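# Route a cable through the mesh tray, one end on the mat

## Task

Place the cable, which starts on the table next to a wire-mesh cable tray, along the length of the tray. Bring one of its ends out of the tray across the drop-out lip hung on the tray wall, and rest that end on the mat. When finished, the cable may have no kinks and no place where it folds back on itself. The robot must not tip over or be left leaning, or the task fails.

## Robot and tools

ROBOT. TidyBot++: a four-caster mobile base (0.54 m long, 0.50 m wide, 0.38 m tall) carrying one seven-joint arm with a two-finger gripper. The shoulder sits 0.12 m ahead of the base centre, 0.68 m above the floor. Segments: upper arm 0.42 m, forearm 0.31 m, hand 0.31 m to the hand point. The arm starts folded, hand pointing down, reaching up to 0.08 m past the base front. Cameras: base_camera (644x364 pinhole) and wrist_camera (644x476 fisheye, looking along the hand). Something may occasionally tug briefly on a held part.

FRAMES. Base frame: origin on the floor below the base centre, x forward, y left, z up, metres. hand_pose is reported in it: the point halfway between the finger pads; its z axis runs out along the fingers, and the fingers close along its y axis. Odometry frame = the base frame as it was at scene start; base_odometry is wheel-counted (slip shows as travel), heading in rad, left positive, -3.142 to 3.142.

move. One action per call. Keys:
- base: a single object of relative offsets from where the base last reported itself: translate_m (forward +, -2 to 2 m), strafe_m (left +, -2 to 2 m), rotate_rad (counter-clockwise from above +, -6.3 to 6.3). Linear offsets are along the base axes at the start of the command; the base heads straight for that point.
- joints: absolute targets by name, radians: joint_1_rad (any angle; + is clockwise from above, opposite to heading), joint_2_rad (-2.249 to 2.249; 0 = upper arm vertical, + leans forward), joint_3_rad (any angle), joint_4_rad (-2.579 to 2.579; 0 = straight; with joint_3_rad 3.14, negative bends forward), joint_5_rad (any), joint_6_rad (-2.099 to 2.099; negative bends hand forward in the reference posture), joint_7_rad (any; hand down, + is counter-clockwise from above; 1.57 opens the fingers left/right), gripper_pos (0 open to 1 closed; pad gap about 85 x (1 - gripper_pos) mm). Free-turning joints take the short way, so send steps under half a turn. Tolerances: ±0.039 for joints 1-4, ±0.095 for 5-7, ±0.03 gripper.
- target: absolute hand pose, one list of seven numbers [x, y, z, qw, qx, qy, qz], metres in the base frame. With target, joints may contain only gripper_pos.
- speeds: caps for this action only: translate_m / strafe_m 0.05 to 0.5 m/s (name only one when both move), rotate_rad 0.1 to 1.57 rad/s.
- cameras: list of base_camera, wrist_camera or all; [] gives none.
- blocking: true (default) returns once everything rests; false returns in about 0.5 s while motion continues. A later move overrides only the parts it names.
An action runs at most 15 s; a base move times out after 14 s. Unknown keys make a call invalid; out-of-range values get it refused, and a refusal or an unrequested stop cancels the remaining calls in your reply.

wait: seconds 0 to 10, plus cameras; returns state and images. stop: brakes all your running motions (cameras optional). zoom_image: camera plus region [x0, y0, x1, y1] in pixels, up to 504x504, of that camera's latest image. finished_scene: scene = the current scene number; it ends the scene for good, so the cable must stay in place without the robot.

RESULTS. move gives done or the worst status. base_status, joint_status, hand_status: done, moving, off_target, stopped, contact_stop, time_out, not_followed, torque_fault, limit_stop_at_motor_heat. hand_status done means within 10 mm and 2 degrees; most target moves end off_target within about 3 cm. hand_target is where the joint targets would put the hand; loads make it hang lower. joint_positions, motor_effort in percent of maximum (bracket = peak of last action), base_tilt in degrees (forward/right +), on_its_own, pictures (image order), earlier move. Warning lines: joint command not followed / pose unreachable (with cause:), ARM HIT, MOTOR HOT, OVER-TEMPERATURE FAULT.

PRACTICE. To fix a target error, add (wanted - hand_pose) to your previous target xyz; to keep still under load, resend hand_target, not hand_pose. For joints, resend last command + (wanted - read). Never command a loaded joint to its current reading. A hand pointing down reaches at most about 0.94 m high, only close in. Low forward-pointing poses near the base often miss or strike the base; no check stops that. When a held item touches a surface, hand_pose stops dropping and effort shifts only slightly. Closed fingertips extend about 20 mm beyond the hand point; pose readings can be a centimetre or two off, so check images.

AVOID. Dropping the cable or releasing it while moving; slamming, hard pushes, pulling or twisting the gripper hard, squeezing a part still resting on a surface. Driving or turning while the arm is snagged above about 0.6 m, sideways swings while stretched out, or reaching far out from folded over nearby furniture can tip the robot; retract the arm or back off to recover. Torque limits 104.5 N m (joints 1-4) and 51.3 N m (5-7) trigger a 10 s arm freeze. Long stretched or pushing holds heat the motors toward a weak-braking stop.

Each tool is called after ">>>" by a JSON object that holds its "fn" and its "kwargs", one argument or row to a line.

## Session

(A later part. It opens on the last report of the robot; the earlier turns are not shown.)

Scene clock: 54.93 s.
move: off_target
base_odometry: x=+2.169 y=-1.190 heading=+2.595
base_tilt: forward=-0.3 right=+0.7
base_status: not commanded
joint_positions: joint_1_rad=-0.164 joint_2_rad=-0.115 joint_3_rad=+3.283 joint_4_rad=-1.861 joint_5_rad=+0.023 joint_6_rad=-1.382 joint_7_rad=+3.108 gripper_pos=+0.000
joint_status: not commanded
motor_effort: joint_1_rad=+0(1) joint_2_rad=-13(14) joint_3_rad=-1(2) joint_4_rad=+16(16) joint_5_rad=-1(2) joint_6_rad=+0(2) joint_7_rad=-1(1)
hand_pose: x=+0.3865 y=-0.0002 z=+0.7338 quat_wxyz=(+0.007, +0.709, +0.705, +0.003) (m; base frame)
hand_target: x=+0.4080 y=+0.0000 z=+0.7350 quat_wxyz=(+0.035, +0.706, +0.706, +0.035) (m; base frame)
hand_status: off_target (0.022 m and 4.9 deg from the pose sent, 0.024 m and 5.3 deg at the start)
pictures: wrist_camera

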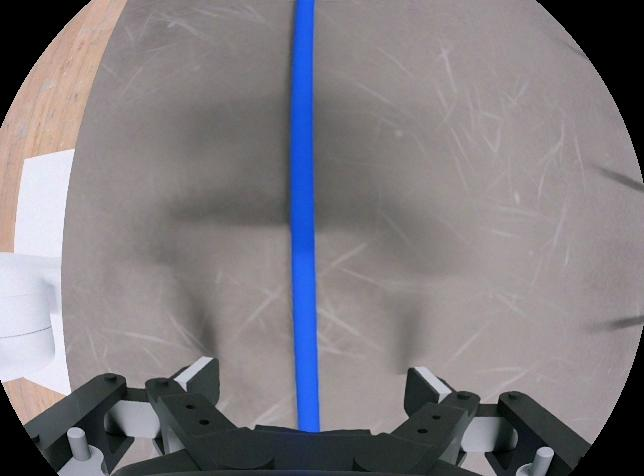

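>>> {"fn": "move", "kwargs": {
  "target": [0.408, 0, 0.723, 0.035, 0.706, 0.706, 0.035],
  "cameras": ["wrist_camera"]
}}

>>> {"fn": "move", "kwargs": {
  "target": [0.408, 0, 0.712, 0.035, 0.706, 0.706, 0.035],
  "cameras": ["wrist_camera"]
}}

Scene clock: 55.80 s.
move: off_target
base_odometry: x=+2.169 y=-1.190 heading=+2.595
base_tilt: forward=-0.3 right=+0.6
base_status: not commanded
joint_positions: joint_1_rad=-0.164 joint_2_rad=-0.118 joint_3_rad=+3.283 joint_4_rad=-1.888 joint_5_rad=+0.023 joint_6_rad=-1.345 joint_7_rad=+3.108 gripper_pos=+0.000
joint_status: not commanded
motor_effort: joint_1_rad=+0(1) joint_2_rad=-12(13) joint_3_rad=-1(1) joint_4_rad=+14(15) joint_5_rad=-2(2) joint_6_rad=+1(3) joint_7_rad=-1(1)
hand_pose: x=+0.3875 y=+0.0000 z=+0.7260 quat_wxyz=(+0.011, +0.709, +0.705, +0.007) (m; base frame)
hand_target: x=+0.4080 y=+0.0000 z=+0.7230 quat_wxyz=(+0.035, +0.706, +0.706, +0.035) (m; base frame)
hand_status: off_target (0.021 m and 4.2 deg from the pose sent, 0.024 m and 4.9 deg at the start)
pictures: wrist_camera

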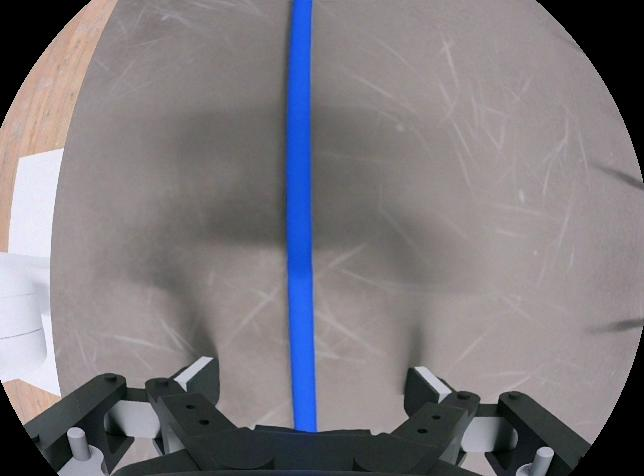

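Scene clock: 56.43 s.
move: off_target
base_odometry: x=+2.169 y=-1.190 heading=+2.595
base_tilt: forward=-0.2 right=+0.6
base_status: not commanded
joint_positions: joint_1_rad=-0.164 joint_2_rad=-0.127 joint_3_rad=+3.283 joint_4_rad=-1.895 joint_5_rad=+0.023 joint_6_rad=-1.335 joint_7_rad=+3.108 gripper_pos=+0.000
joint_status: not commanded
motor_effort: joint_1_rad=+1(1) joint_2_rad=-8(12) joint_3_rad=-1(1) joint_4_rad=+11(15) joint_5_rad=-1(2) joint_6_rad=+4(5) joint_7_rad=-1(1)
hand_pose: x=+0.3876 y=+0.0000 z=+0.7263 quat_wxyz=(+0.014, +0.709, +0.705, +0.012) (m; base frame)
hand_target: x=+0.4080 y=+0.0000 z=+0.7120 quat_wxyz=(+0.035, +0.706, +0.706, +0.035) (m; base frame)
hand_status: off_target (0.025 m and 3.6 deg from the pose sent, 0.025 m and 4.2 deg at the start)
pictures: wrist_camera

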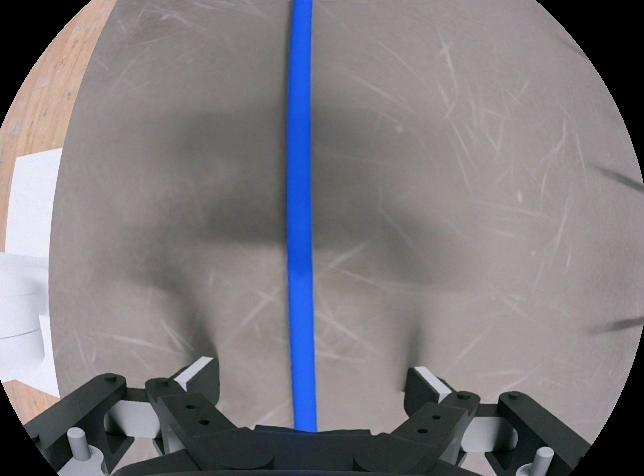

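>>> {"fn": "move", "kwargs": {
  "target": [0.408, 0, 0.738, 0.035, 0.706, 0.706, 0.035],
  "cameras": []
}}

>>> {"fn": "move", "kwargs": {
  "joints": {"gripper_pos": 0.95},
  "cameras": ["wrist_camera"]
}}

Scene clock: 57.40 s.
move: off_target
base_odometry: x=+2.169 y=-1.190 heading=+2.595
base_tilt: forward=-0.3 right=+0.6
base_status: not commanded
joint_positions: joint_1_rad=-0.164 joint_2_rad=-0.127 joint_3_rad=+3.283 joint_4_rad=-1.889 joint_5_rad=+0.023 joint_6_rad=-1.335 joint_7_rad=+3.108 gripper_pos=+0.000
joint_status: not commanded
motor_effort: joint_1_rad=+0(1) joint_2_rad=-13(14) joint_3_rad=-2(2) joint_4_rad=+16(16) joint_5_rad=-1(2) joint_6_rad=+0(4) joint_7_rad=-1(2)
hand_pose: x=+0.3902 y=+0.0001 z=+0.7283 quat_wxyz=(+0.017, +0.709, +0.705, +0.014) (m; base frame)
hand_target: x=+0.4080 y=+0.0000 z=+0.7380 quat_wxyz=(+0.035, +0.706, +0.706, +0.035) (m; base frame)
hand_status: off_target (0.020 m and 3.2 deg from the pose sent, 0.023 m and 3.6 deg at the start)
pictures: none
No camera images: "cameras" was empty.

Scene clock: 58.47 s.
move: done
base_odometry: x=+2.169 y=-1.190 heading=+2.595
base_tilt: forward=-0.3 right=+0.7
base_status: not commanded
joint_positions: joint_1_rad=-0.164 joint_2_rad=-0.140 joint_3_rad=+3.283 joint_4_rad=-1.866 joint_5_rad=+0.023 joint_6_rad=-1.335 joint_7_rad=+3.108 gripper_pos=+0.930
joint_status: all done
motor_effort: joint_1_rad=+0(1) joint_2_rad=-10(13) joint_3_rad=+0(2) joint_4_rad=+14(16) joint_5_rad=-2(2) joint_6_rad=+2(5) joint_7_rad=-1(1)
hand_pose: x=+0.3979 y=+0.0000 z=+0.7394 quat_wxyz=(+0.028, +0.709, +0.704, +0.028) (m; base frame)
hand_target: x=+0.4080 y=+0.0000 z=+0.7380 quat_wxyz=(+0.035, +0.706, +0.706, +0.035) (m; base frame)
hand_status: not commanded
pictures: wrist_camera

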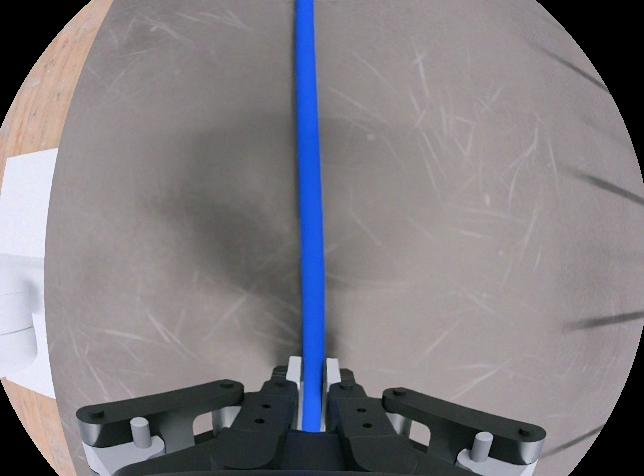

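>>> {"fn": "move", "kwargs": {
  "target": [0.408, 0, 0.90, 0.035, 0.706, 0.706, 0.035],
  "cameras": ["wrist_camera"]
}}

>>> {"fn": "move", "kwargs": {
  "target": [0.72, 0, 0.90, 0.12, 0.697, 0.697, 0.12],
  "cameras": ["wrist_camera"]
}}

Scene clock: 60.67 s.
move: off_target
base_odometry: x=+2.169 y=-1.190 heading=+2.595
base_tilt: forward=-0.3 right=+0.6
base_status: not commanded
joint_positions: joint_1_rad=-0.153 joint_2_rad=-0.109 joint_3_rad=+3.273 joint_4_rad=-1.338 joint_5_rad=+0.023 joint_6_rad=-1.739 joint_7_rad=+3.108 gripper_pos=+0.930
joint_status: not commanded
motor_effort: joint_1_rad=+0(1) joint_2_rad=-14(15) joint_3_rad=+0(2) joint_4_rad=+16(17) joint_5_rad=-1(2) joint_6_rad=+1(3) joint_7_rad=-1(2)
hand_pose: x=+0.4252 y=-0.0020 z=+0.8986 quat_wxyz=(+0.062, +0.711, +0.698, +0.060) (m; base frame)
hand_target: x=+0.4080 y=+0.0000 z=+0.9000 quat_wxyz=(+0.035, +0.706, +0.706, +0.035) (m; base frame)
hand_status: off_target (0.017 m and 4.4 deg from the pose sent, 0.161 m and 1.2 deg at the start)
pictures: wrist_camera

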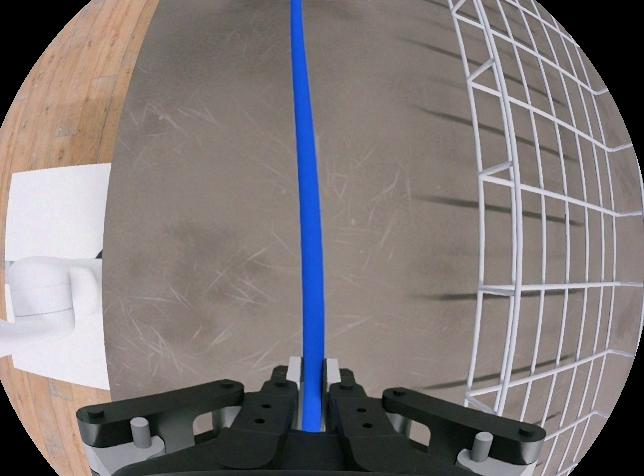

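Scene clock: 62.77 s.
move: off_target
base_odometry: x=+2.169 y=-1.190 heading=+2.595
base_tilt: forward=-0.3 right=+0.6
base_status: not commanded
joint_positions: joint_1_rad=+0.022 joint_2_rad=+0.556 joint_3_rad=+3.016 joint_4_rad=-0.524 joint_5_rad=+0.027 joint_6_rad=-1.740 joint_7_rad=+3.108 gripper_pos=+0.930
joint_status: not commanded
motor_effort: joint_1_rad=+1(2) joint_2_rad=-37(39) joint_3_rad=-1(2) joint_4_rad=+15(16) joint_5_rad=-1(2) joint_6_rad=+4(4) joint_7_rad=-1(2)
hand_pose: x=+0.7143 y=+0.0292 z=+0.8942 quat_wxyz=(+0.093, +0.687, +0.708, +0.134) (m; base frame)
hand_target: x=+0.7200 y=+0.0000 z=+0.9000 quat_wxyz=(+0.120, +0.697, +0.697, +0.120) (m; base frame)
hand_status: off_target (0.030 m and 3.9 deg from the pose sent, 0.295 m and 9.7 deg at the start)
pictures: wrist_camera

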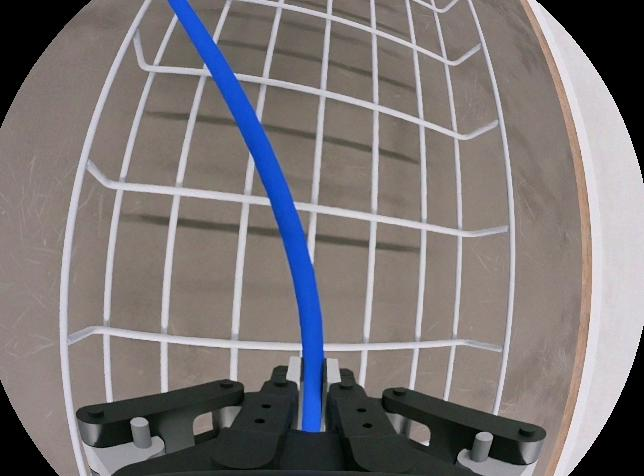

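>>> {"fn": "move", "kwargs": {
  "target": [0.70, -0.02, 0.80, 0.12, 0.697, 0.697, 0.12],
  "cameras": ["wrist_camera"]
}}

Scene clock: 64.73 s.
move: off_target
base_odometry: x=+2.169 y=-1.190 heading=+2.595
base_tilt: forward=-0.3 right=+0.6
base_status: not commanded
joint_positions: joint_1_rad=+0.154 joint_2_rad=+0.400 joint_3_rad=+2.917 joint_4_rad=-1.042 joint_5_rad=+0.030 joint_6_rad=-1.385 joint_7_rad=+3.108 gripper_pos=+0.930
joint_status: not commanded
motor_effort: joint_1_rad=+1(2) joint_2_rad=-27(37) joint_3_rad=-1(3) joint_4_rad=+12(16) joint_5_rad=-1(2) joint_6_rad=+1(4) joint_7_rad=-1(2)
hand_pose: x=+0.6875 y=+0.0106 z=+0.8187 quat_wxyz=(+0.088, +0.696, +0.700, +0.137) (m; base frame)
hand_target: x=+0.7000 y=-0.0200 z=+0.8000 quat_wxyz=(+0.120, +0.697, +0.697, +0.120) (m; base frame)
hand_status: off_target (0.038 m and 4.2 deg from the pose sent, 0.107 m and 3.9 deg at the start)
pictures: wrist_camera

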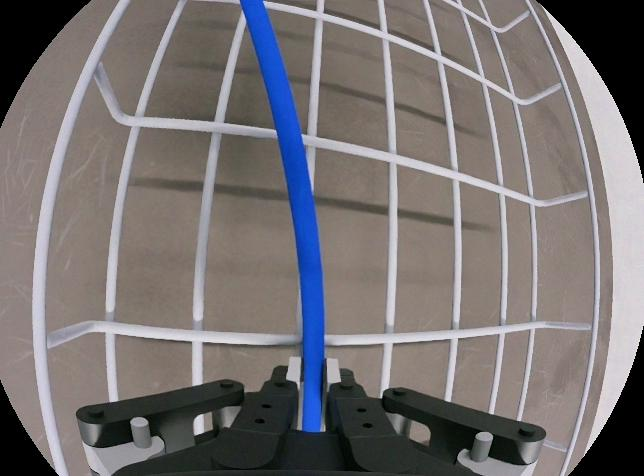

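>>> {"fn": "move", "kwargs": {
  "target": [0.72, -0.03, 0.785, 0.12, 0.697, 0.697, 0.12],
  "cameras": ["wrist_camera"]
}}

Scene clock: 65.60 s.
move: off_target
base_odometry: x=+2.169 y=-1.190 heading=+2.595
base_tilt: forward=-0.4 right=+0.5
base_status: not commanded
joint_positions: joint_1_rad=+0.166 joint_2_rad=+0.405 joint_3_rad=+2.903 joint_4_rad=-1.038 joint_5_rad=+0.033 joint_6_rad=-1.384 joint_7_rad=+3.108 gripper_pos=+0.930
joint_status: not commanded
motor_effort: joint_1_rad=+2(3) joint_2_rad=-24(27) joint_3_rad=+0(1) joint_4_rad=+12(13) joint_5_rad=+0(1) joint_6_rad=+2(4) joint_7_rad=-1(2)
hand_pose: x=+0.6892 y=+0.0099 z=+0.8183 quat_wxyz=(+0.087, +0.695, +0.700, +0.139) (m; base frame)
hand_target: x=+0.7200 y=-0.0300 z=+0.7850 quat_wxyz=(+0.120, +0.697, +0.697, +0.120) (m; base frame)
hand_status: off_target (0.060 m and 4.4 deg from the pose sent, 0.062 m and 4.2 deg at the start)
pictures: wrist_camera

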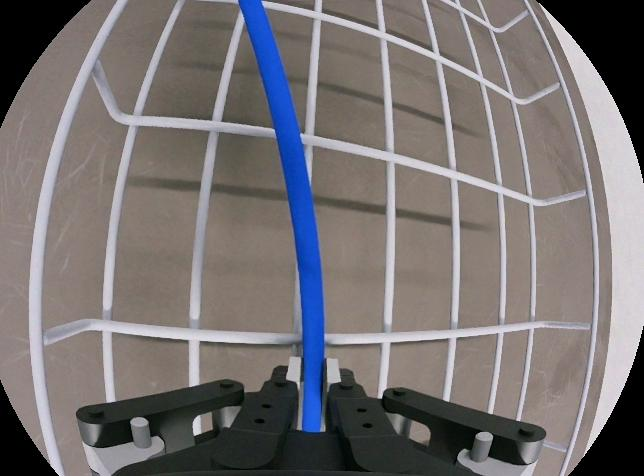

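>>> {"fn": "move", "kwargs": {
  "target": [0.70, -0.02, 0.815, 0.12, 0.697, 0.697, 0.12],
  "cameras": []
}}

>>> {"fn": "move", "kwargs": {
  "joints": {"gripper_pos": 0.3},
  "cameras": []
}}

>>> {"fn": "move", "kwargs": {
  "target": [0.68, 0, 0.95, 0.12, 0.697, 0.697, 0.12],
  "cameras": ["wrist_camera"]
}}

Scene clock: 66.53 s.
move: off_target
base_odometry: x=+2.169 y=-1.190 heading=+2.595
base_tilt: forward=-0.2 right=+0.7
base_status: not commanded
joint_positions: joint_1_rad=+0.165 joint_2_rad=+0.404 joint_3_rad=+2.904 joint_4_rad=-1.038 joint_5_rad=+0.033 joint_6_rad=-1.384 joint_7_rad=+3.108 gripper_pos=+0.930
joint_status: not commanded
motor_effort: joint_1_rad=+2(3) joint_2_rad=-29(30) joint_3_rad=-1(2) joint_4_rad=+14(15) joint_5_rad=+0(1) joint_6_rad=+3(4) joint_7_rad=-1(2)
hand_pose: x=+0.6892 y=+0.0095 z=+0.8188 quat_wxyz=(+0.088, +0.696, +0.699, +0.139) (m; base frame)
hand_target: x=+0.7000 y=-0.0200 z=+0.8150 quat_wxyz=(+0.120, +0.697, +0.697, +0.120) (m; base frame)
hand_status: off_target (0.032 m and 4.3 deg from the pose sent, 0.032 m and 4.4 deg at the start)
pictures: none
No camera images: "cameras" was empty.

Scene clock: 67.43 s.
move: done
base_odometry: x=+2.169 y=-1.190 heading=+2.595
base_tilt: forward=-0.3 right=+0.7
base_status: not commanded
joint_positions: joint_1_rad=+0.166 joint_2_rad=+0.411 joint_3_rad=+2.908 joint_4_rad=-1.038 joint_5_rad=+0.041 joint_6_rad=-1.384 joint_7_rad=+3.108 gripper_pos=+0.300
joint_status: all done
motor_effort: joint_1_rad=+0(2) joint_2_rad=-34(35) joint_3_rad=-3(4) joint_4_rad=+17(17) joint_5_rad=-1(2) joint_6_rad=+3(4) joint_7_rad=-1(1)
hand_pose: x=+0.6903 y=+0.0048 z=+0.8147 quat_wxyz=(+0.089, +0.697, +0.698, +0.134) (m; base frame)
hand_target: x=+0.7000 y=-0.0200 z=+0.8150 quat_wxyz=(+0.120, +0.697, +0.697, +0.120) (m; base frame)
hand_status: not commanded
pictures: none
No camera images: "cameras" was empty.

Scene clock: 69.40 s.
move: off_target
base_odometry: x=+2.169 y=-1.190 heading=+2.595
base_tilt: forward=-0.3 right=+0.6
base_status: not commanded
joint_positions: joint_1_rad=+0.045 joint_2_rad=+0.519 joint_3_rad=+3.027 joint_4_rad=-0.377 joint_5_rad=+0.041 joint_6_rad=-1.829 joint_7_rad=+3.108 gripper_pos=+0.300
joint_status: not commanded
motor_effort: joint_1_rad=+0(1) joint_2_rad=-35(36) joint_3_rad=-2(4) joint_4_rad=+14(18) joint_5_rad=-1(3) joint_6_rad=+4(5) joint_7_rad=-1(1)
hand_pose: x=+0.6974 y=+0.0049 z=+0.9603 quat_wxyz=(+0.133, +0.695, +0.688, +0.159) (m; base frame)
hand_target: x=+0.6800 y=+0.0000 z=+0.9500 quat_wxyz=(+0.120, +0.697, +0.697, +0.120) (m; base frame)
hand_status: off_target (0.021 m and 4.9 deg from the pose sent, 0.136 m and 3.9 deg at the start)
pictures: wrist_camera

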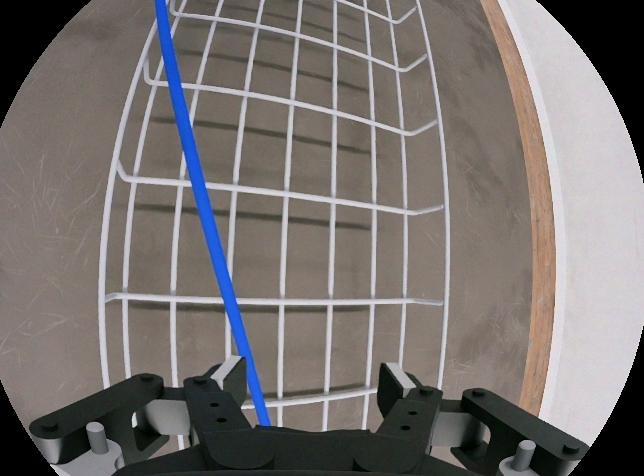

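>>> {"fn": "move", "kwargs": {
  "base": {"strafe_m": 0.45},
  "joints": {"gripper_pos": 0.0},
  "cameras": ["wrist_camera"]
}}

Scene clock: 71.77 s.
move: done
base_odometry: x=+1.935 y=-1.574 heading=+2.595
base_tilt: forward=-0.3 right=+0.5
base_status: done
joint_positions: joint_1_rad=+0.020 joint_2_rad=+0.525 joint_3_rad=+3.035 joint_4_rad=-0.376 joint_5_rad=+0.041 joint_6_rad=-1.834 joint_7_rad=+3.108 gripper_pos=+0.000
joint_status: all done
motor_effort: joint_1_rad=+0(4) joint_2_rad=-35(40) joint_3_rad=-1(4) joint_4_rad=+14(15) joint_5_rad=-1(3) joint_6_rad=+3(5) joint_7_rad=+0(1)
hand_pose: x=+0.6979 y=+0.0164 z=+0.9564 quat_wxyz=(+0.130, +0.689, +0.695, +0.156) (m; base frame)
hand_target: x=+0.6800 y=+0.0000 z=+0.9500 quat_wxyz=(+0.120, +0.697, +0.697, +0.120) (m; base frame)
hand_status: not commanded
pictures: wrist_camera

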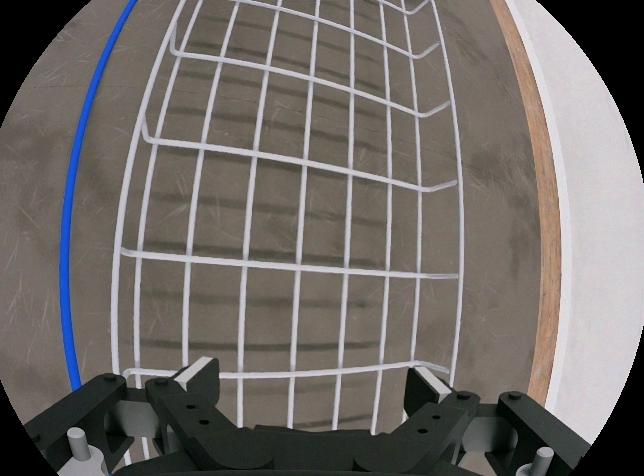

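>>> {"fn": "move", "kwargs": {
  "target": [0.45, 0, 0.90, 0.035, 0.706, 0.706, 0.035],
  "cameras": []
}}

>>> {"fn": "move", "kwargs": {
  "target": [0.45, 0, 0.80, 0.035, 0.706, 0.706, 0.035],
  "cameras": ["wrist_camera"]
}}

Scene clock: 74.10 s.
move: off_target
base_odometry: x=+1.935 y=-1.574 heading=+2.595
base_tilt: forward=-0.3 right=+0.6
base_status: not commanded
joint_positions: joint_1_rad=+0.009 joint_2_rad=+0.031 joint_3_rad=+3.141 joint_4_rad=-1.195 joint_5_rad=+0.041 joint_6_rad=-1.834 joint_7_rad=+3.108 gripper_pos=+0.000
joint_status: not commanded
motor_effort: joint_1_rad=+0(1) joint_2_rad=-19(36) joint_3_rad=-1(3) joint_4_rad=+15(15) joint_5_rad=-1(2) joint_6_rad=+0(5) joint_7_rad=-1(1)
hand_pose: x=+0.4531 y=-0.0139 z=+0.8984 quat_wxyz=(+0.042, +0.725, +0.687, +0.015) (m; base frame)
hand_target: x=+0.4500 y=+0.0000 z=+0.9000 quat_wxyz=(+0.035, +0.706, +0.706, +0.035) (m; base frame)
hand_status: off_target (0.014 m and 3.9 deg from the pose sent, 0.255 m and 17.8 deg at the start)
pictures: none
No camera images: "cameras" was empty.

Scene clock: 75.60 s.
move: off_target
base_odometry: x=+1.935 y=-1.574 heading=+2.595
base_tilt: forward=-0.2 right=+0.6
base_status: not commanded
joint_positions: joint_1_rad=-0.037 joint_2_rad=-0.011 joint_3_rad=+3.184 joint_4_rad=-1.567 joint_5_rad=+0.041 joint_6_rad=-1.586 joint_7_rad=+3.108 gripper_pos=+0.000
joint_status: not commanded
motor_effort: joint_1_rad=+0(1) joint_2_rad=-17(19) joint_3_rad=+0(1) joint_4_rad=+15(16) joint_5_rad=-1(2) joint_6_rad=+0(2) joint_7_rad=-1(1)
hand_pose: x=+0.4291 y=-0.0132 z=+0.7963 quat_wxyz=(+0.015, +0.721, +0.693, -0.014) (m; base frame)
hand_target: x=+0.4500 y=+0.0000 z=+0.8000 quat_wxyz=(+0.035, +0.706, +0.706, +0.035) (m; base frame)
hand_status: off_target (0.025 m and 6.5 deg from the pose sent, 0.099 m and 3.9 deg at the start)
pictures: wrist_camera

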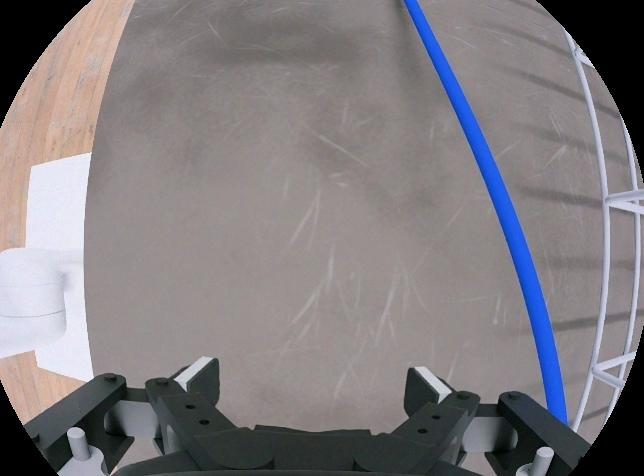

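>>> {"fn": "move", "kwargs": {
  "target": [0.53, 0, 0.88, 0.035, 0.706, 0.706, 0.035],
  "cameras": ["wrist_camera"]
}}

Scene clock: 77.77 s.
move: off_target
base_odometry: x=+1.935 y=-1.574 heading=+2.595
base_tilt: forward=-0.3 right=+0.6
base_status: not commanded
joint_positions: joint_1_rad=+0.090 joint_2_rad=+0.182 joint_3_rad=+3.011 joint_4_rad=-1.096 joint_5_rad=+0.041 joint_6_rad=-1.693 joint_7_rad=+3.108 gripper_pos=+0.000
joint_status: not commanded
motor_effort: joint_1_rad=+1(1) joint_2_rad=-25(25) joint_3_rad=-2(2) joint_4_rad=+16(16) joint_5_rad=-1(2) joint_6_rad=+2(2) joint_7_rad=-1(1)
hand_pose: x=+0.5476 y=+0.0005 z=+0.8804 quat_wxyz=(+0.065, +0.707, +0.702, +0.057) (m; base frame)
hand_target: x=+0.5300 y=+0.0000 z=+0.8800 quat_wxyz=(+0.035, +0.706, +0.706, +0.035) (m; base frame)
hand_status: off_target (0.018 m and 4.3 deg from the pose sent, 0.132 m and 6.5 deg at the start)
pictures: wrist_camera

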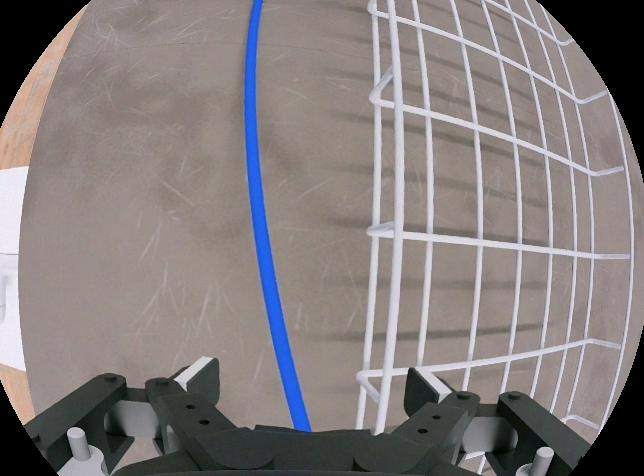

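>>> {"fn": "move", "kwargs": {
  "base": {"strafe_m": 0.12},
  "target": [0.50, 0, 0.85, 0.015, 0.706, 0.706, 0.015],
  "joints": {"gripper_pos": 0.2},
  "cameras": ["wrist_camera"]
}}

Scene clock: 81.07 s.
move: off_target
base_odometry: x=+1.873 y=-1.677 heading=+2.595
base_tilt: forward=-0.3 right=+0.6
base_status: done
joint_positions: joint_1_rad=+0.091 joint_2_rad=+0.170 joint_3_rad=+3.019 joint_4_rad=-1.212 joint_5_rad=+0.041 joint_6_rad=-1.694 joint_7_rad=+3.108 gripper_pos=+0.200
joint_status: all done
motor_effort: joint_1_rad=+0(3) joint_2_rad=-24(25) joint_3_rad=-1(3) joint_4_rad=+15(16) joint_5_rad=-2(2) joint_6_rad=+1(2) joint_7_rad=-1(2)
hand_pose: x=+0.5179 y=-0.0027 z=+0.8455 quat_wxyz=(+0.030, +0.710, +0.703, +0.017) (m; base frame)
hand_target: x=+0.5000 y=+0.0000 z=+0.8500 quat_wxyz=(+0.015, +0.707, +0.707, +0.015) (m; base frame)
hand_status: off_target (0.019 m and 1.8 deg from the pose sent, 0.056 m and 7.5 deg at the start)
pictures: wrist_camera

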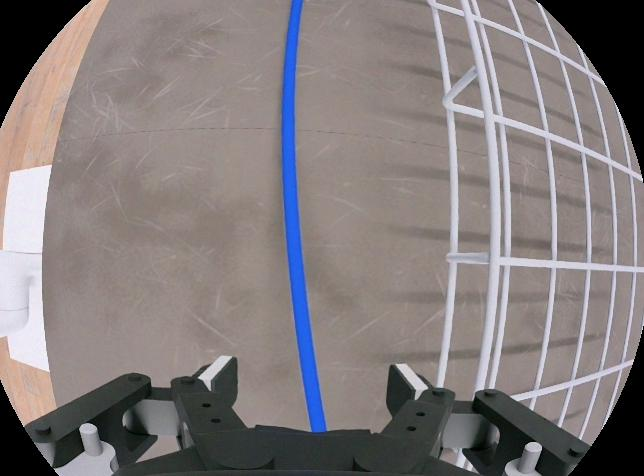

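>>> {"fn": "move", "kwargs": {
  "target": [0.495, 0, 0.785, 0.015, 0.706, 0.706, 0.015],
  "cameras": ["wrist_camera"]
}}

Scene clock: 82.40 s.
move: off_target
base_odometry: x=+1.873 y=-1.677 heading=+2.595
base_tilt: forward=-0.4 right=+0.6
base_status: not commanded
joint_positions: joint_1_rad=+0.091 joint_2_rad=+0.143 joint_3_rad=+3.034 joint_4_rad=-1.449 joint_5_rad=+0.041 joint_6_rad=-1.601 joint_7_rad=+3.108 gripper_pos=+0.200
joint_status: not commanded
motor_effort: joint_1_rad=+0(1) joint_2_rad=-23(24) joint_3_rad=-1(2) joint_4_rad=+15(16) joint_5_rad=-1(2) joint_6_rad=-1(1) joint_7_rad=-1(1)
hand_pose: x=+0.4761 y=-0.0072 z=+0.7814 quat_wxyz=(-0.008, +0.713, +0.701, -0.027) (m; base frame)
hand_target: x=+0.4950 y=+0.0000 z=+0.7850 quat_wxyz=(+0.015, +0.707, +0.707, +0.015) (m; base frame)
hand_status: off_target (0.021 m and 5.6 deg from the pose sent, 0.065 m and 1.8 deg at the start)
pictures: wrist_camera

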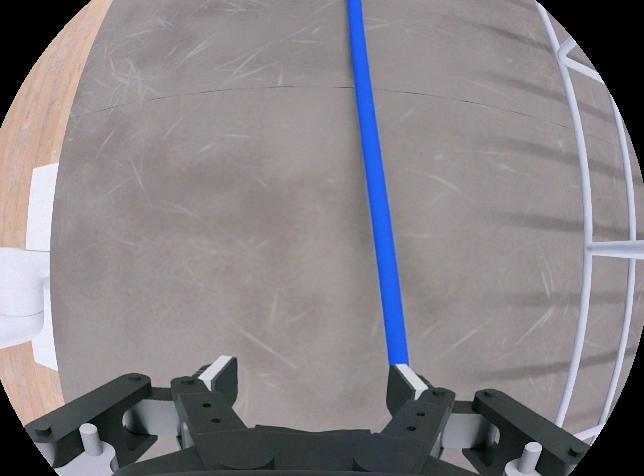

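>>> {"fn": "move", "kwargs": {
  "target": [0.53, 0, 0.82, 0.03, 0.706, 0.706, 0.03],
  "cameras": []
}}

>>> {"fn": "move", "kwargs": {
  "target": [0.53, 0, 0.79, 0.03, 0.706, 0.706, 0.03],
  "cameras": ["wrist_camera"]
}}

Scene clock: 83.67 s.
move: off_target
base_odometry: x=+1.873 y=-1.677 heading=+2.595
base_tilt: forward=-0.3 right=+0.6
base_status: not commanded
joint_positions: joint_1_rad=+0.092 joint_2_rad=+0.159 joint_3_rad=+3.019 joint_4_rad=-1.312 joint_5_rad=+0.041 joint_6_rad=-1.601 joint_7_rad=+3.108 gripper_pos=+0.200
joint_status: not commanded
motor_effort: joint_1_rad=+0(1) joint_2_rad=-24(24) joint_3_rad=-1(2) joint_4_rad=+16(16) joint_5_rad=-1(2) joint_6_rad=+1(1) joint_7_rad=+0(1)
hand_pose: x=+0.5188 y=-0.0027 z=+0.8187 quat_wxyz=(+0.032, +0.710, +0.704, +0.018) (m; base frame)
hand_target: x=+0.5300 y=+0.0000 z=+0.8200 quat_wxyz=(+0.030, +0.706, +0.706, +0.030) (m; base frame)
hand_status: off_target (0.012 m and 1.5 deg from the pose sent, 0.067 m and 7.9 deg at the start)
pictures: none
No camera images: "cameras" was empty.

Scene clock: 84.60 s.
move: off_target
base_odometry: x=+1.873 y=-1.677 heading=+2.595
base_tilt: forward=-0.3 right=+0.6
base_status: not commanded
joint_positions: joint_1_rad=+0.092 joint_2_rad=+0.162 joint_3_rad=+3.019 joint_4_rad=-1.379 joint_5_rad=+0.041 joint_6_rad=-1.573 joint_7_rad=+3.108 gripper_pos=+0.200
joint_status: not commanded
motor_effort: joint_1_rad=+0(1) joint_2_rad=-24(25) joint_3_rad=-1(2) joint_4_rad=+15(16) joint_5_rad=-1(2) joint_6_rad=+1(1) joint_7_rad=-1(1)
hand_pose: x=+0.5085 y=-0.0026 z=+0.7961 quat_wxyz=(+0.018, +0.709, +0.705, +0.003) (m; base frame)
hand_target: x=+0.5300 y=+0.0000 z=+0.7900 quat_wxyz=(+0.030, +0.706, +0.706, +0.030) (m; base frame)
hand_status: off_target (0.022 m and 3.4 deg from the pose sent, 0.031 m and 1.5 deg at the start)
pictures: wrist_camera

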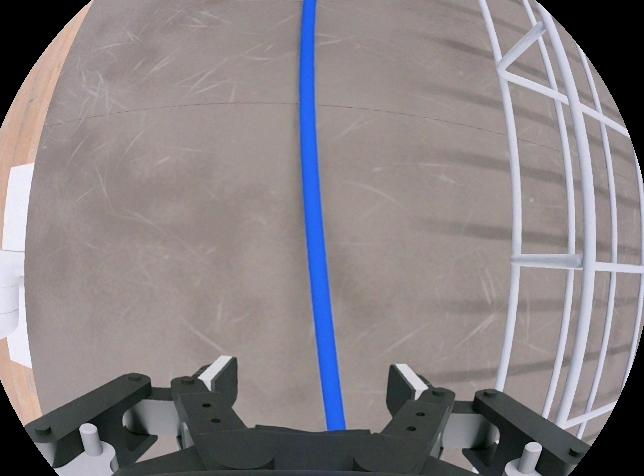

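>>> {"fn": "move", "kwargs": {
  "target": [0.54, 0, 0.768, 0.035, 0.706, 0.706, 0.035],
  "cameras": ["wrist_camera"]
}}

>>> {"fn": "move", "kwargs": {
  "target": [0.545, 0, 0.75, 0.035, 0.706, 0.706, 0.035],
  "cameras": ["wrist_camera"]
}}

Scene clock: 85.50 s.
move: off_target
base_odometry: x=+1.873 y=-1.677 heading=+2.595
base_tilt: forward=-0.3 right=+0.6
base_status: not commanded
joint_positions: joint_1_rad=+0.105 joint_2_rad=+0.177 joint_3_rad=+3.005 joint_4_rad=-1.429 joint_5_rad=+0.041 joint_6_rad=-1.499 joint_7_rad=+3.108 gripper_pos=+0.200
joint_status: not commanded
motor_effort: joint_1_rad=+0(1) joint_2_rad=-25(26) joint_3_rad=-1(2) joint_4_rad=+15(16) joint_5_rad=-1(2) joint_6_rad=+1(1) joint_7_rad=-1(1)
hand_pose: x=+0.5173 y=-0.0016 z=+0.7750 quat_wxyz=(+0.020, +0.708, +0.706, +0.008) (m; base frame)
hand_target: x=+0.5400 y=+0.0000 z=+0.7680 quat_wxyz=(+0.035, +0.706, +0.706, +0.035) (m; base frame)
hand_status: off_target (0.024 m and 3.5 deg from the pose sent, 0.042 m and 4.1 deg at the start)
pictures: wrist_camera

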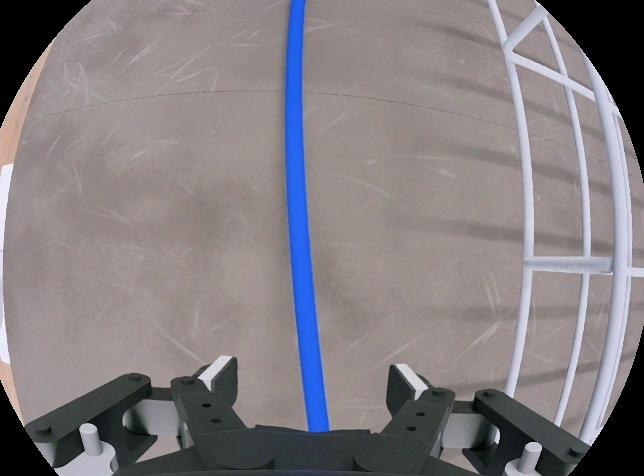

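Scene clock: 86.27 s.
move: off_target
base_odometry: x=+1.873 y=-1.677 heading=+2.595
base_tilt: forward=-0.3 right=+0.5
base_status: not commanded
joint_positions: joint_1_rad=+0.116 joint_2_rad=+0.192 joint_3_rad=+2.990 joint_4_rad=-1.466 joint_5_rad=+0.041 joint_6_rad=-1.446 joint_7_rad=+3.108 gripper_pos=+0.200
joint_status: not commanded
motor_effort: joint_1_rad=+1(1) joint_2_rad=-25(26) joint_3_rad=-1(2) joint_4_rad=+16(16) joint_5_rad=-1(2) joint_6_rad=+1(2) joint_7_rad=-1(1)
hand_pose: x=+0.5226 y=+0.0000 z=+0.7574 quat_wxyz=(+0.018, +0.706, +0.708, +0.010) (m; base frame)
hand_target: x=+0.5450 y=+0.0000 z=+0.7500 quat_wxyz=(+0.035, +0.706, +0.706, +0.035) (m; base frame)
hand_status: off_target (0.024 m and 3.4 deg from the pose sent, 0.037 m and 3.5 deg at the start)
pictures: wrist_camera

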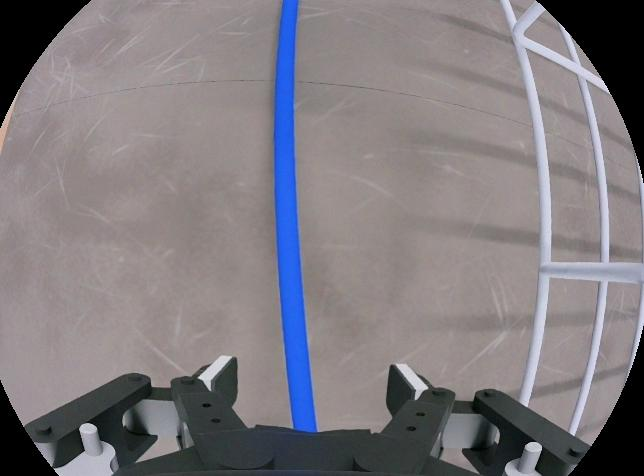

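>>> {"fn": "move", "kwargs": {
  "joints": {"gripper_pos": 0.95},
  "cameras": ["wrist_camera"]
}}

>>> {"fn": "move", "kwargs": {
  "target": [0.535, 0, 0.91, 0.035, 0.706, 0.706, 0.035],
  "cameras": ["wrist_camera"]
}}

Scene clock: 87.37 s.
move: done
base_odometry: x=+1.873 y=-1.677 heading=+2.595
base_tilt: forward=-0.4 right=+0.7
base_status: not commanded
joint_positions: joint_1_rad=+0.116 joint_2_rad=+0.192 joint_3_rad=+2.990 joint_4_rad=-1.466 joint_5_rad=+0.041 joint_6_rad=-1.446 joint_7_rad=+3.108 gripper_pos=+0.921
joint_status: all done
motor_effort: joint_1_rad=+0(1) joint_2_rad=-25(25) joint_3_rad=-1(2) joint_4_rad=+16(16) joint_5_rad=-1(2) joint_6_rad=-1(1) joint_7_rad=-1(1)
hand_pose: x=+0.5226 y=+0.0000 z=+0.7574 quat_wxyz=(+0.018, +0.706, +0.708, +0.010) (m; base frame)
hand_target: x=+0.5450 y=+0.0000 z=+0.7500 quat_wxyz=(+0.035, +0.706, +0.706, +0.035) (m; base frame)
hand_status: not commanded
pictures: wrist_camera

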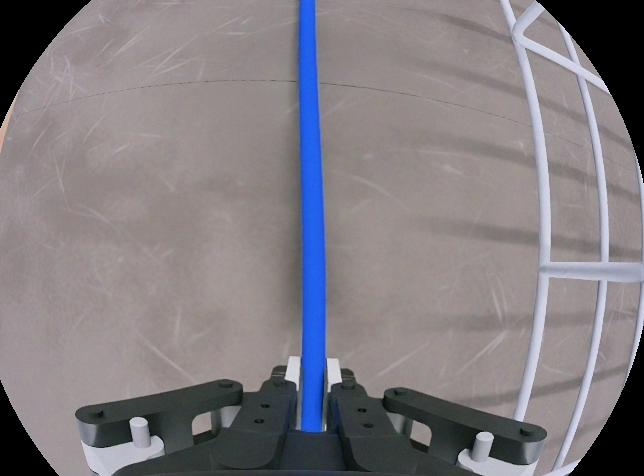

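Scene clock: 89.17 s.
move: off_target
base_odometry: x=+1.873 y=-1.677 heading=+2.595
base_tilt: forward=-0.3 right=+0.6
base_status: not commanded
joint_positions: joint_1_rad=+0.116 joint_2_rad=+0.241 joint_3_rad=+2.985 joint_4_rad=-0.938 joint_5_rad=+0.041 joint_6_rad=-1.806 joint_7_rad=+3.108 gripper_pos=+0.923
joint_status: not commanded
motor_effort: joint_1_rad=+1(2) joint_2_rad=-27(35) joint_3_rad=-2(2) joint_4_rad=+16(28) joint_5_rad=-2(2) joint_6_rad=+1(9) joint_7_rad=-1(2)
hand_pose: x=+0.5563 y=-0.0034 z=+0.9043 quat_wxyz=(+0.055, +0.709, +0.700, +0.057) (m; base frame)
hand_target: x=+0.5350 y=+0.0000 z=+0.9100 quat_wxyz=(+0.035, +0.706, +0.706, +0.035) (m; base frame)
hand_status: off_target (0.022 m and 3.5 deg from the pose sent, 0.153 m and 3.4 deg at the start)
pictures: wrist_camera

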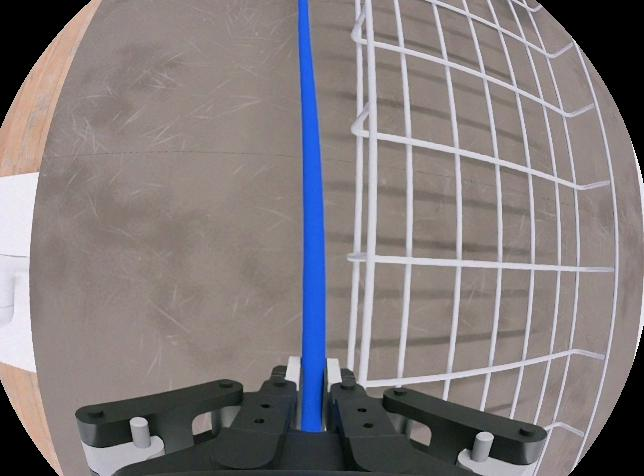

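>>> {"fn": "move", "kwargs": {
  "target": [0.73, -0.02, 0.91, 0.12, 0.697, 0.697, 0.12],
  "cameras": ["wrist_camera"]
}}

>>> {"fn": "move", "kwargs": {
  "target": [0.72, -0.02, 0.81, 0.12, 0.697, 0.697, 0.12],
  "cameras": ["wrist_camera"]
}}

Scene clock: 91.17 s.
move: off_target
base_odometry: x=+1.873 y=-1.677 heading=+2.595
base_tilt: forward=-0.4 right=+0.5
base_status: not commanded
joint_positions: joint_1_rad=+0.072 joint_2_rad=+0.643 joint_3_rad=+3.045 joint_4_rad=-0.320 joint_5_rad=+0.041 joint_6_rad=-1.810 joint_7_rad=+3.128 gripper_pos=+0.923
joint_status: not commanded
motor_effort: joint_1_rad=+1(1) joint_2_rad=-39(41) joint_3_rad=-2(2) joint_4_rad=+15(16) joint_5_rad=-1(2) joint_6_rad=+4(5) joint_7_rad=-1(2)
hand_pose: x=+0.7398 y=-0.0209 z=+0.9091 quat_wxyz=(+0.122, +0.708, +0.682, +0.138) (m; base frame)
hand_target: x=+0.7300 y=-0.0200 z=+0.9100 quat_wxyz=(+0.120, +0.697, +0.697, +0.120) (m; base frame)
hand_status: off_target (0.010 m and 3.0 deg from the pose sent, 0.175 m and 10.5 deg at the start)
pictures: wrist_camera

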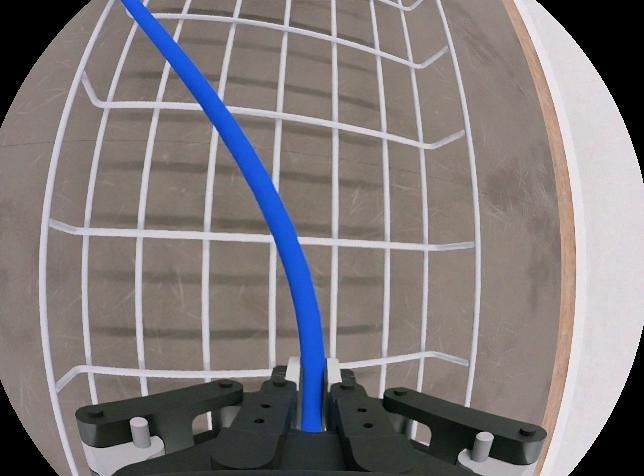

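Scene clock: 93.10 s.
move: off_target
base_odometry: x=+1.873 y=-1.677 heading=+2.595
base_tilt: forward=-0.3 right=+0.7
base_status: not commanded
joint_positions: joint_1_rad=+0.148 joint_2_rad=+0.477 joint_3_rad=+2.937 joint_4_rad=-0.929 joint_5_rad=+0.053 joint_6_rad=-1.449 joint_7_rad=+3.128 gripper_pos=+0.923
joint_status: not commanded
motor_effort: joint_1_rad=-1(2) joint_2_rad=-33(40) joint_3_rad=-3(4) joint_4_rad=+14(16) joint_5_rad=-3(3) joint_6_rad=+1(5) joint_7_rad=-1(2)
hand_pose: x=+0.7077 y=-0.0070 z=+0.8133 quat_wxyz=(+0.087, +0.697, +0.701, +0.120) (m; base frame)
hand_target: x=+0.7200 y=-0.0200 z=+0.8100 quat_wxyz=(+0.120, +0.697, +0.697, +0.120) (m; base frame)
hand_status: off_target (0.018 m and 3.8 deg from the pose sent, 0.101 m and 3.0 deg at the start)
pictures: wrist_camera

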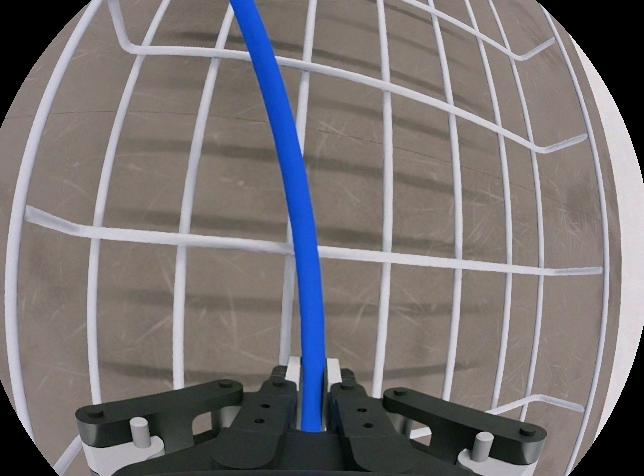

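>>> {"fn": "move", "kwargs": {
  "joints": {"gripper_pos": 0.3},
  "cameras": []
}}

>>> {"fn": "move", "kwargs": {
  "target": [0.68, 0, 0.95, 0.12, 0.697, 0.697, 0.12],
  "cameras": ["wrist_camera"]
}}

>>> {"fn": "move", "kwargs": {
  "base": {"strafe_m": 0.55},
  "target": [0.52, 0, 0.90, 0.035, 0.706, 0.706, 0.035],
  "cameras": ["wrist_camera"]
}}

Scene clock: 94.10 s.
move: done
base_odometry: x=+1.873 y=-1.677 heading=+2.595
base_tilt: forward=-0.2 right=+0.6
base_status: not commanded
joint_positions: joint_1_rad=+0.148 joint_2_rad=+0.477 joint_3_rad=+2.935 joint_4_rad=-0.929 joint_5_rad=+0.054 joint_6_rad=-1.369 joint_7_rad=+3.128 gripper_pos=+0.301
joint_status: all done
motor_effort: joint_1_rad=-1(1) joint_2_rad=-35(37) joint_3_rad=-3(4) joint_4_rad=+10(14) joint_5_rad=-3(3) joint_6_rad=-8(9) joint_7_rad=-1(1)
hand_pose: x=+0.7311 y=-0.0063 z=+0.8213 quat_wxyz=(+0.114, +0.693, +0.696, +0.148) (m; base frame)
hand_target: x=+0.7200 y=-0.0200 z=+0.8100 quat_wxyz=(+0.120, +0.697, +0.697, +0.120) (m; base frame)
hand_status: not commanded
pictures: none
No camera images: "cameras" was empty.

Scene clock: 96.20 s.
move: off_target
base_odometry: x=+1.873 y=-1.677 heading=+2.595
base_tilt: forward=-0.3 right=+0.7
base_status: not commanded
joint_positions: joint_1_rad=+0.045 joint_2_rad=+0.520 joint_3_rad=+3.028 joint_4_rad=-0.377 joint_5_rad=+0.054 joint_6_rad=-1.831 joint_7_rad=+3.128 gripper_pos=+0.300
joint_status: not commanded
motor_effort: joint_1_rad=+1(1) joint_2_rad=-35(38) joint_3_rad=-1(4) joint_4_rad=+14(18) joint_5_rad=-1(2) joint_6_rad=+4(8) joint_7_rad=-1(1)
hand_pose: x=+0.6975 y=+0.0010 z=+0.9592 quat_wxyz=(+0.138, +0.691, +0.693, +0.153) (m; base frame)
hand_target: x=+0.6800 y=+0.0000 z=+0.9500 quat_wxyz=(+0.120, +0.697, +0.697, +0.120) (m; base frame)
hand_status: off_target (0.020 m and 4.4 deg from the pose sent, 0.139 m and 3.3 deg at the start)
pictures: wrist_camera

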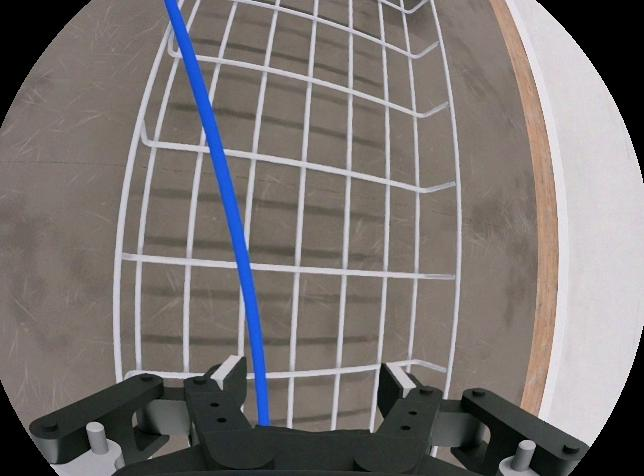

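Scene clock: 98.67 s.
move: off_target
base_odometry: x=+1.587 y=-2.147 heading=+2.595
base_tilt: forward=-0.3 right=+0.6
base_status: done
joint_positions: joint_1_rad=+0.088 joint_2_rad=+0.210 joint_3_rad=+3.009 joint_4_rad=-0.993 joint_5_rad=+0.054 joint_6_rad=-1.831 joint_7_rad=+3.128 gripper_pos=+0.300
joint_status: not commanded
motor_effort: joint_1_rad=+0(3) joint_2_rad=-25(36) joint_3_rad=-2(3) joint_4_rad=+15(15) joint_5_rad=-2(3) joint_6_rad=+1(4) joint_7_rad=-1(1)
hand_pose: x=+0.5320 y=-0.0038 z=+0.8979 quat_wxyz=(+0.046, +0.703, +0.709, +0.031) (m; base frame)
hand_target: x=+0.5200 y=+0.0000 z=+0.9000 quat_wxyz=(+0.035, +0.706, +0.706, +0.035) (m; base frame)
hand_status: off_target (0.013 m and 1.4 deg from the pose sent, 0.187 m and 18.1 deg at the start)
pictures: wrist_camera

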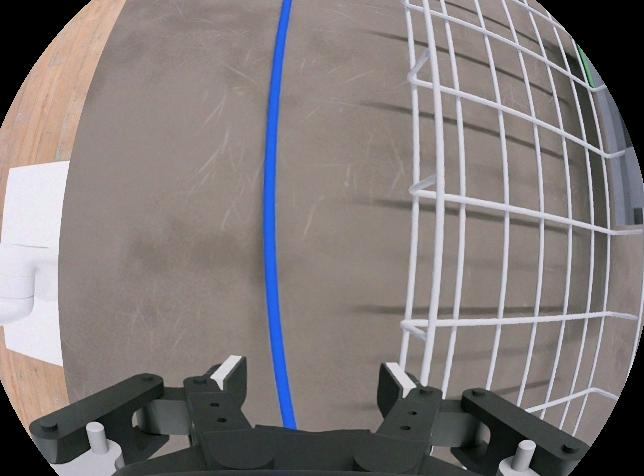

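>>> {"fn": "move", "kwargs": {
  "target": [0.515, 0, 0.80, 0.035, 0.706, 0.706, 0.035],
  "joints": {"gripper_pos": 0.15},
  "cameras": ["wrist_camera"]
}}

Scene clock: 100.37 s.
move: off_target
base_odometry: x=+1.587 y=-2.147 heading=+2.595
base_tilt: forward=-0.3 right=+0.5
base_status: not commanded
joint_positions: joint_1_rad=+0.088 joint_2_rad=+0.149 joint_3_rad=+3.030 joint_4_rad=-1.398 joint_5_rad=+0.054 joint_6_rad=-1.594 joint_7_rad=+3.128 gripper_pos=+0.150
joint_status: all done
motor_effort: joint_1_rad=+0(1) joint_2_rad=-23(25) joint_3_rad=-1(2) joint_4_rad=+15(16) joint_5_rad=-1(2) joint_6_rad=+0(2) joint_7_rad=-1(1)
hand_pose: x=+0.4947 y=-0.0088 z=+0.7946 quat_wxyz=(+0.014, +0.704, +0.710, -0.013) (m; base frame)
hand_target: x=+0.5150 y=+0.0000 z=+0.8000 quat_wxyz=(+0.035, +0.706, +0.706, +0.035) (m; base frame)
hand_status: off_target (0.023 m and 6.0 deg from the pose sent, 0.099 m and 1.4 deg at the start)
pictures: wrist_camera

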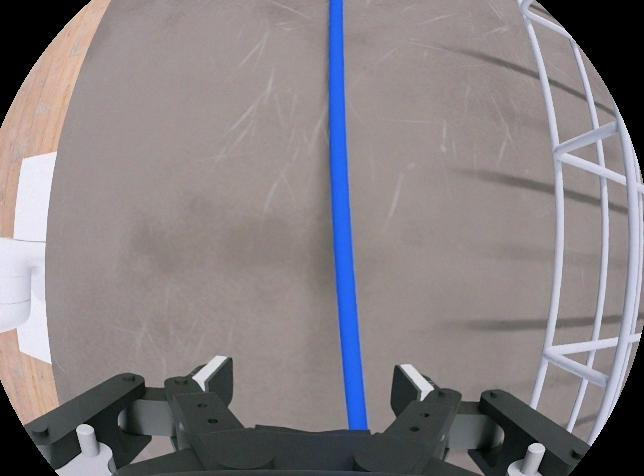

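>>> {"fn": "move", "kwargs": {
  "target": [0.545, 0, 0.762, 0.035, 0.706, 0.706, 0.035],
  "cameras": ["wrist_camera"]
}}

Scene clock: 101.37 s.
move: off_target
base_odometry: x=+1.587 y=-2.147 heading=+2.595
base_tilt: forward=-0.4 right=+0.7
base_status: not commanded
joint_positions: joint_1_rad=+0.113 joint_2_rad=+0.198 joint_3_rad=+2.991 joint_4_rad=-1.429 joint_5_rad=+0.054 joint_6_rad=-1.487 joint_7_rad=+3.128 gripper_pos=+0.150
joint_status: not commanded
motor_effort: joint_1_rad=+1(1) joint_2_rad=-25(28) joint_3_rad=-2(2) joint_4_rad=+15(16) joint_5_rad=-1(2) joint_6_rad=+0(2) joint_7_rad=-1(2)
hand_pose: x=+0.5226 y=-0.0038 z=+0.7668 quat_wxyz=(+0.019, +0.698, +0.715, +0.003) (m; base frame)
hand_target: x=+0.5450 y=+0.0000 z=+0.7620 quat_wxyz=(+0.035, +0.706, +0.706, +0.035) (m; base frame)
hand_status: off_target (0.023 m and 4.4 deg from the pose sent, 0.061 m and 6.0 deg at the start)
pictures: wrist_camera

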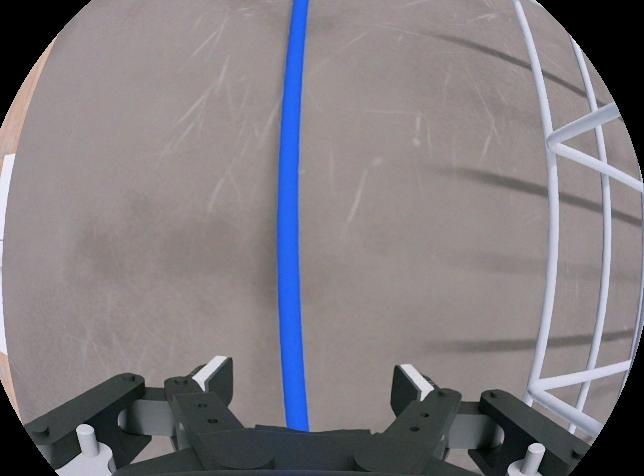

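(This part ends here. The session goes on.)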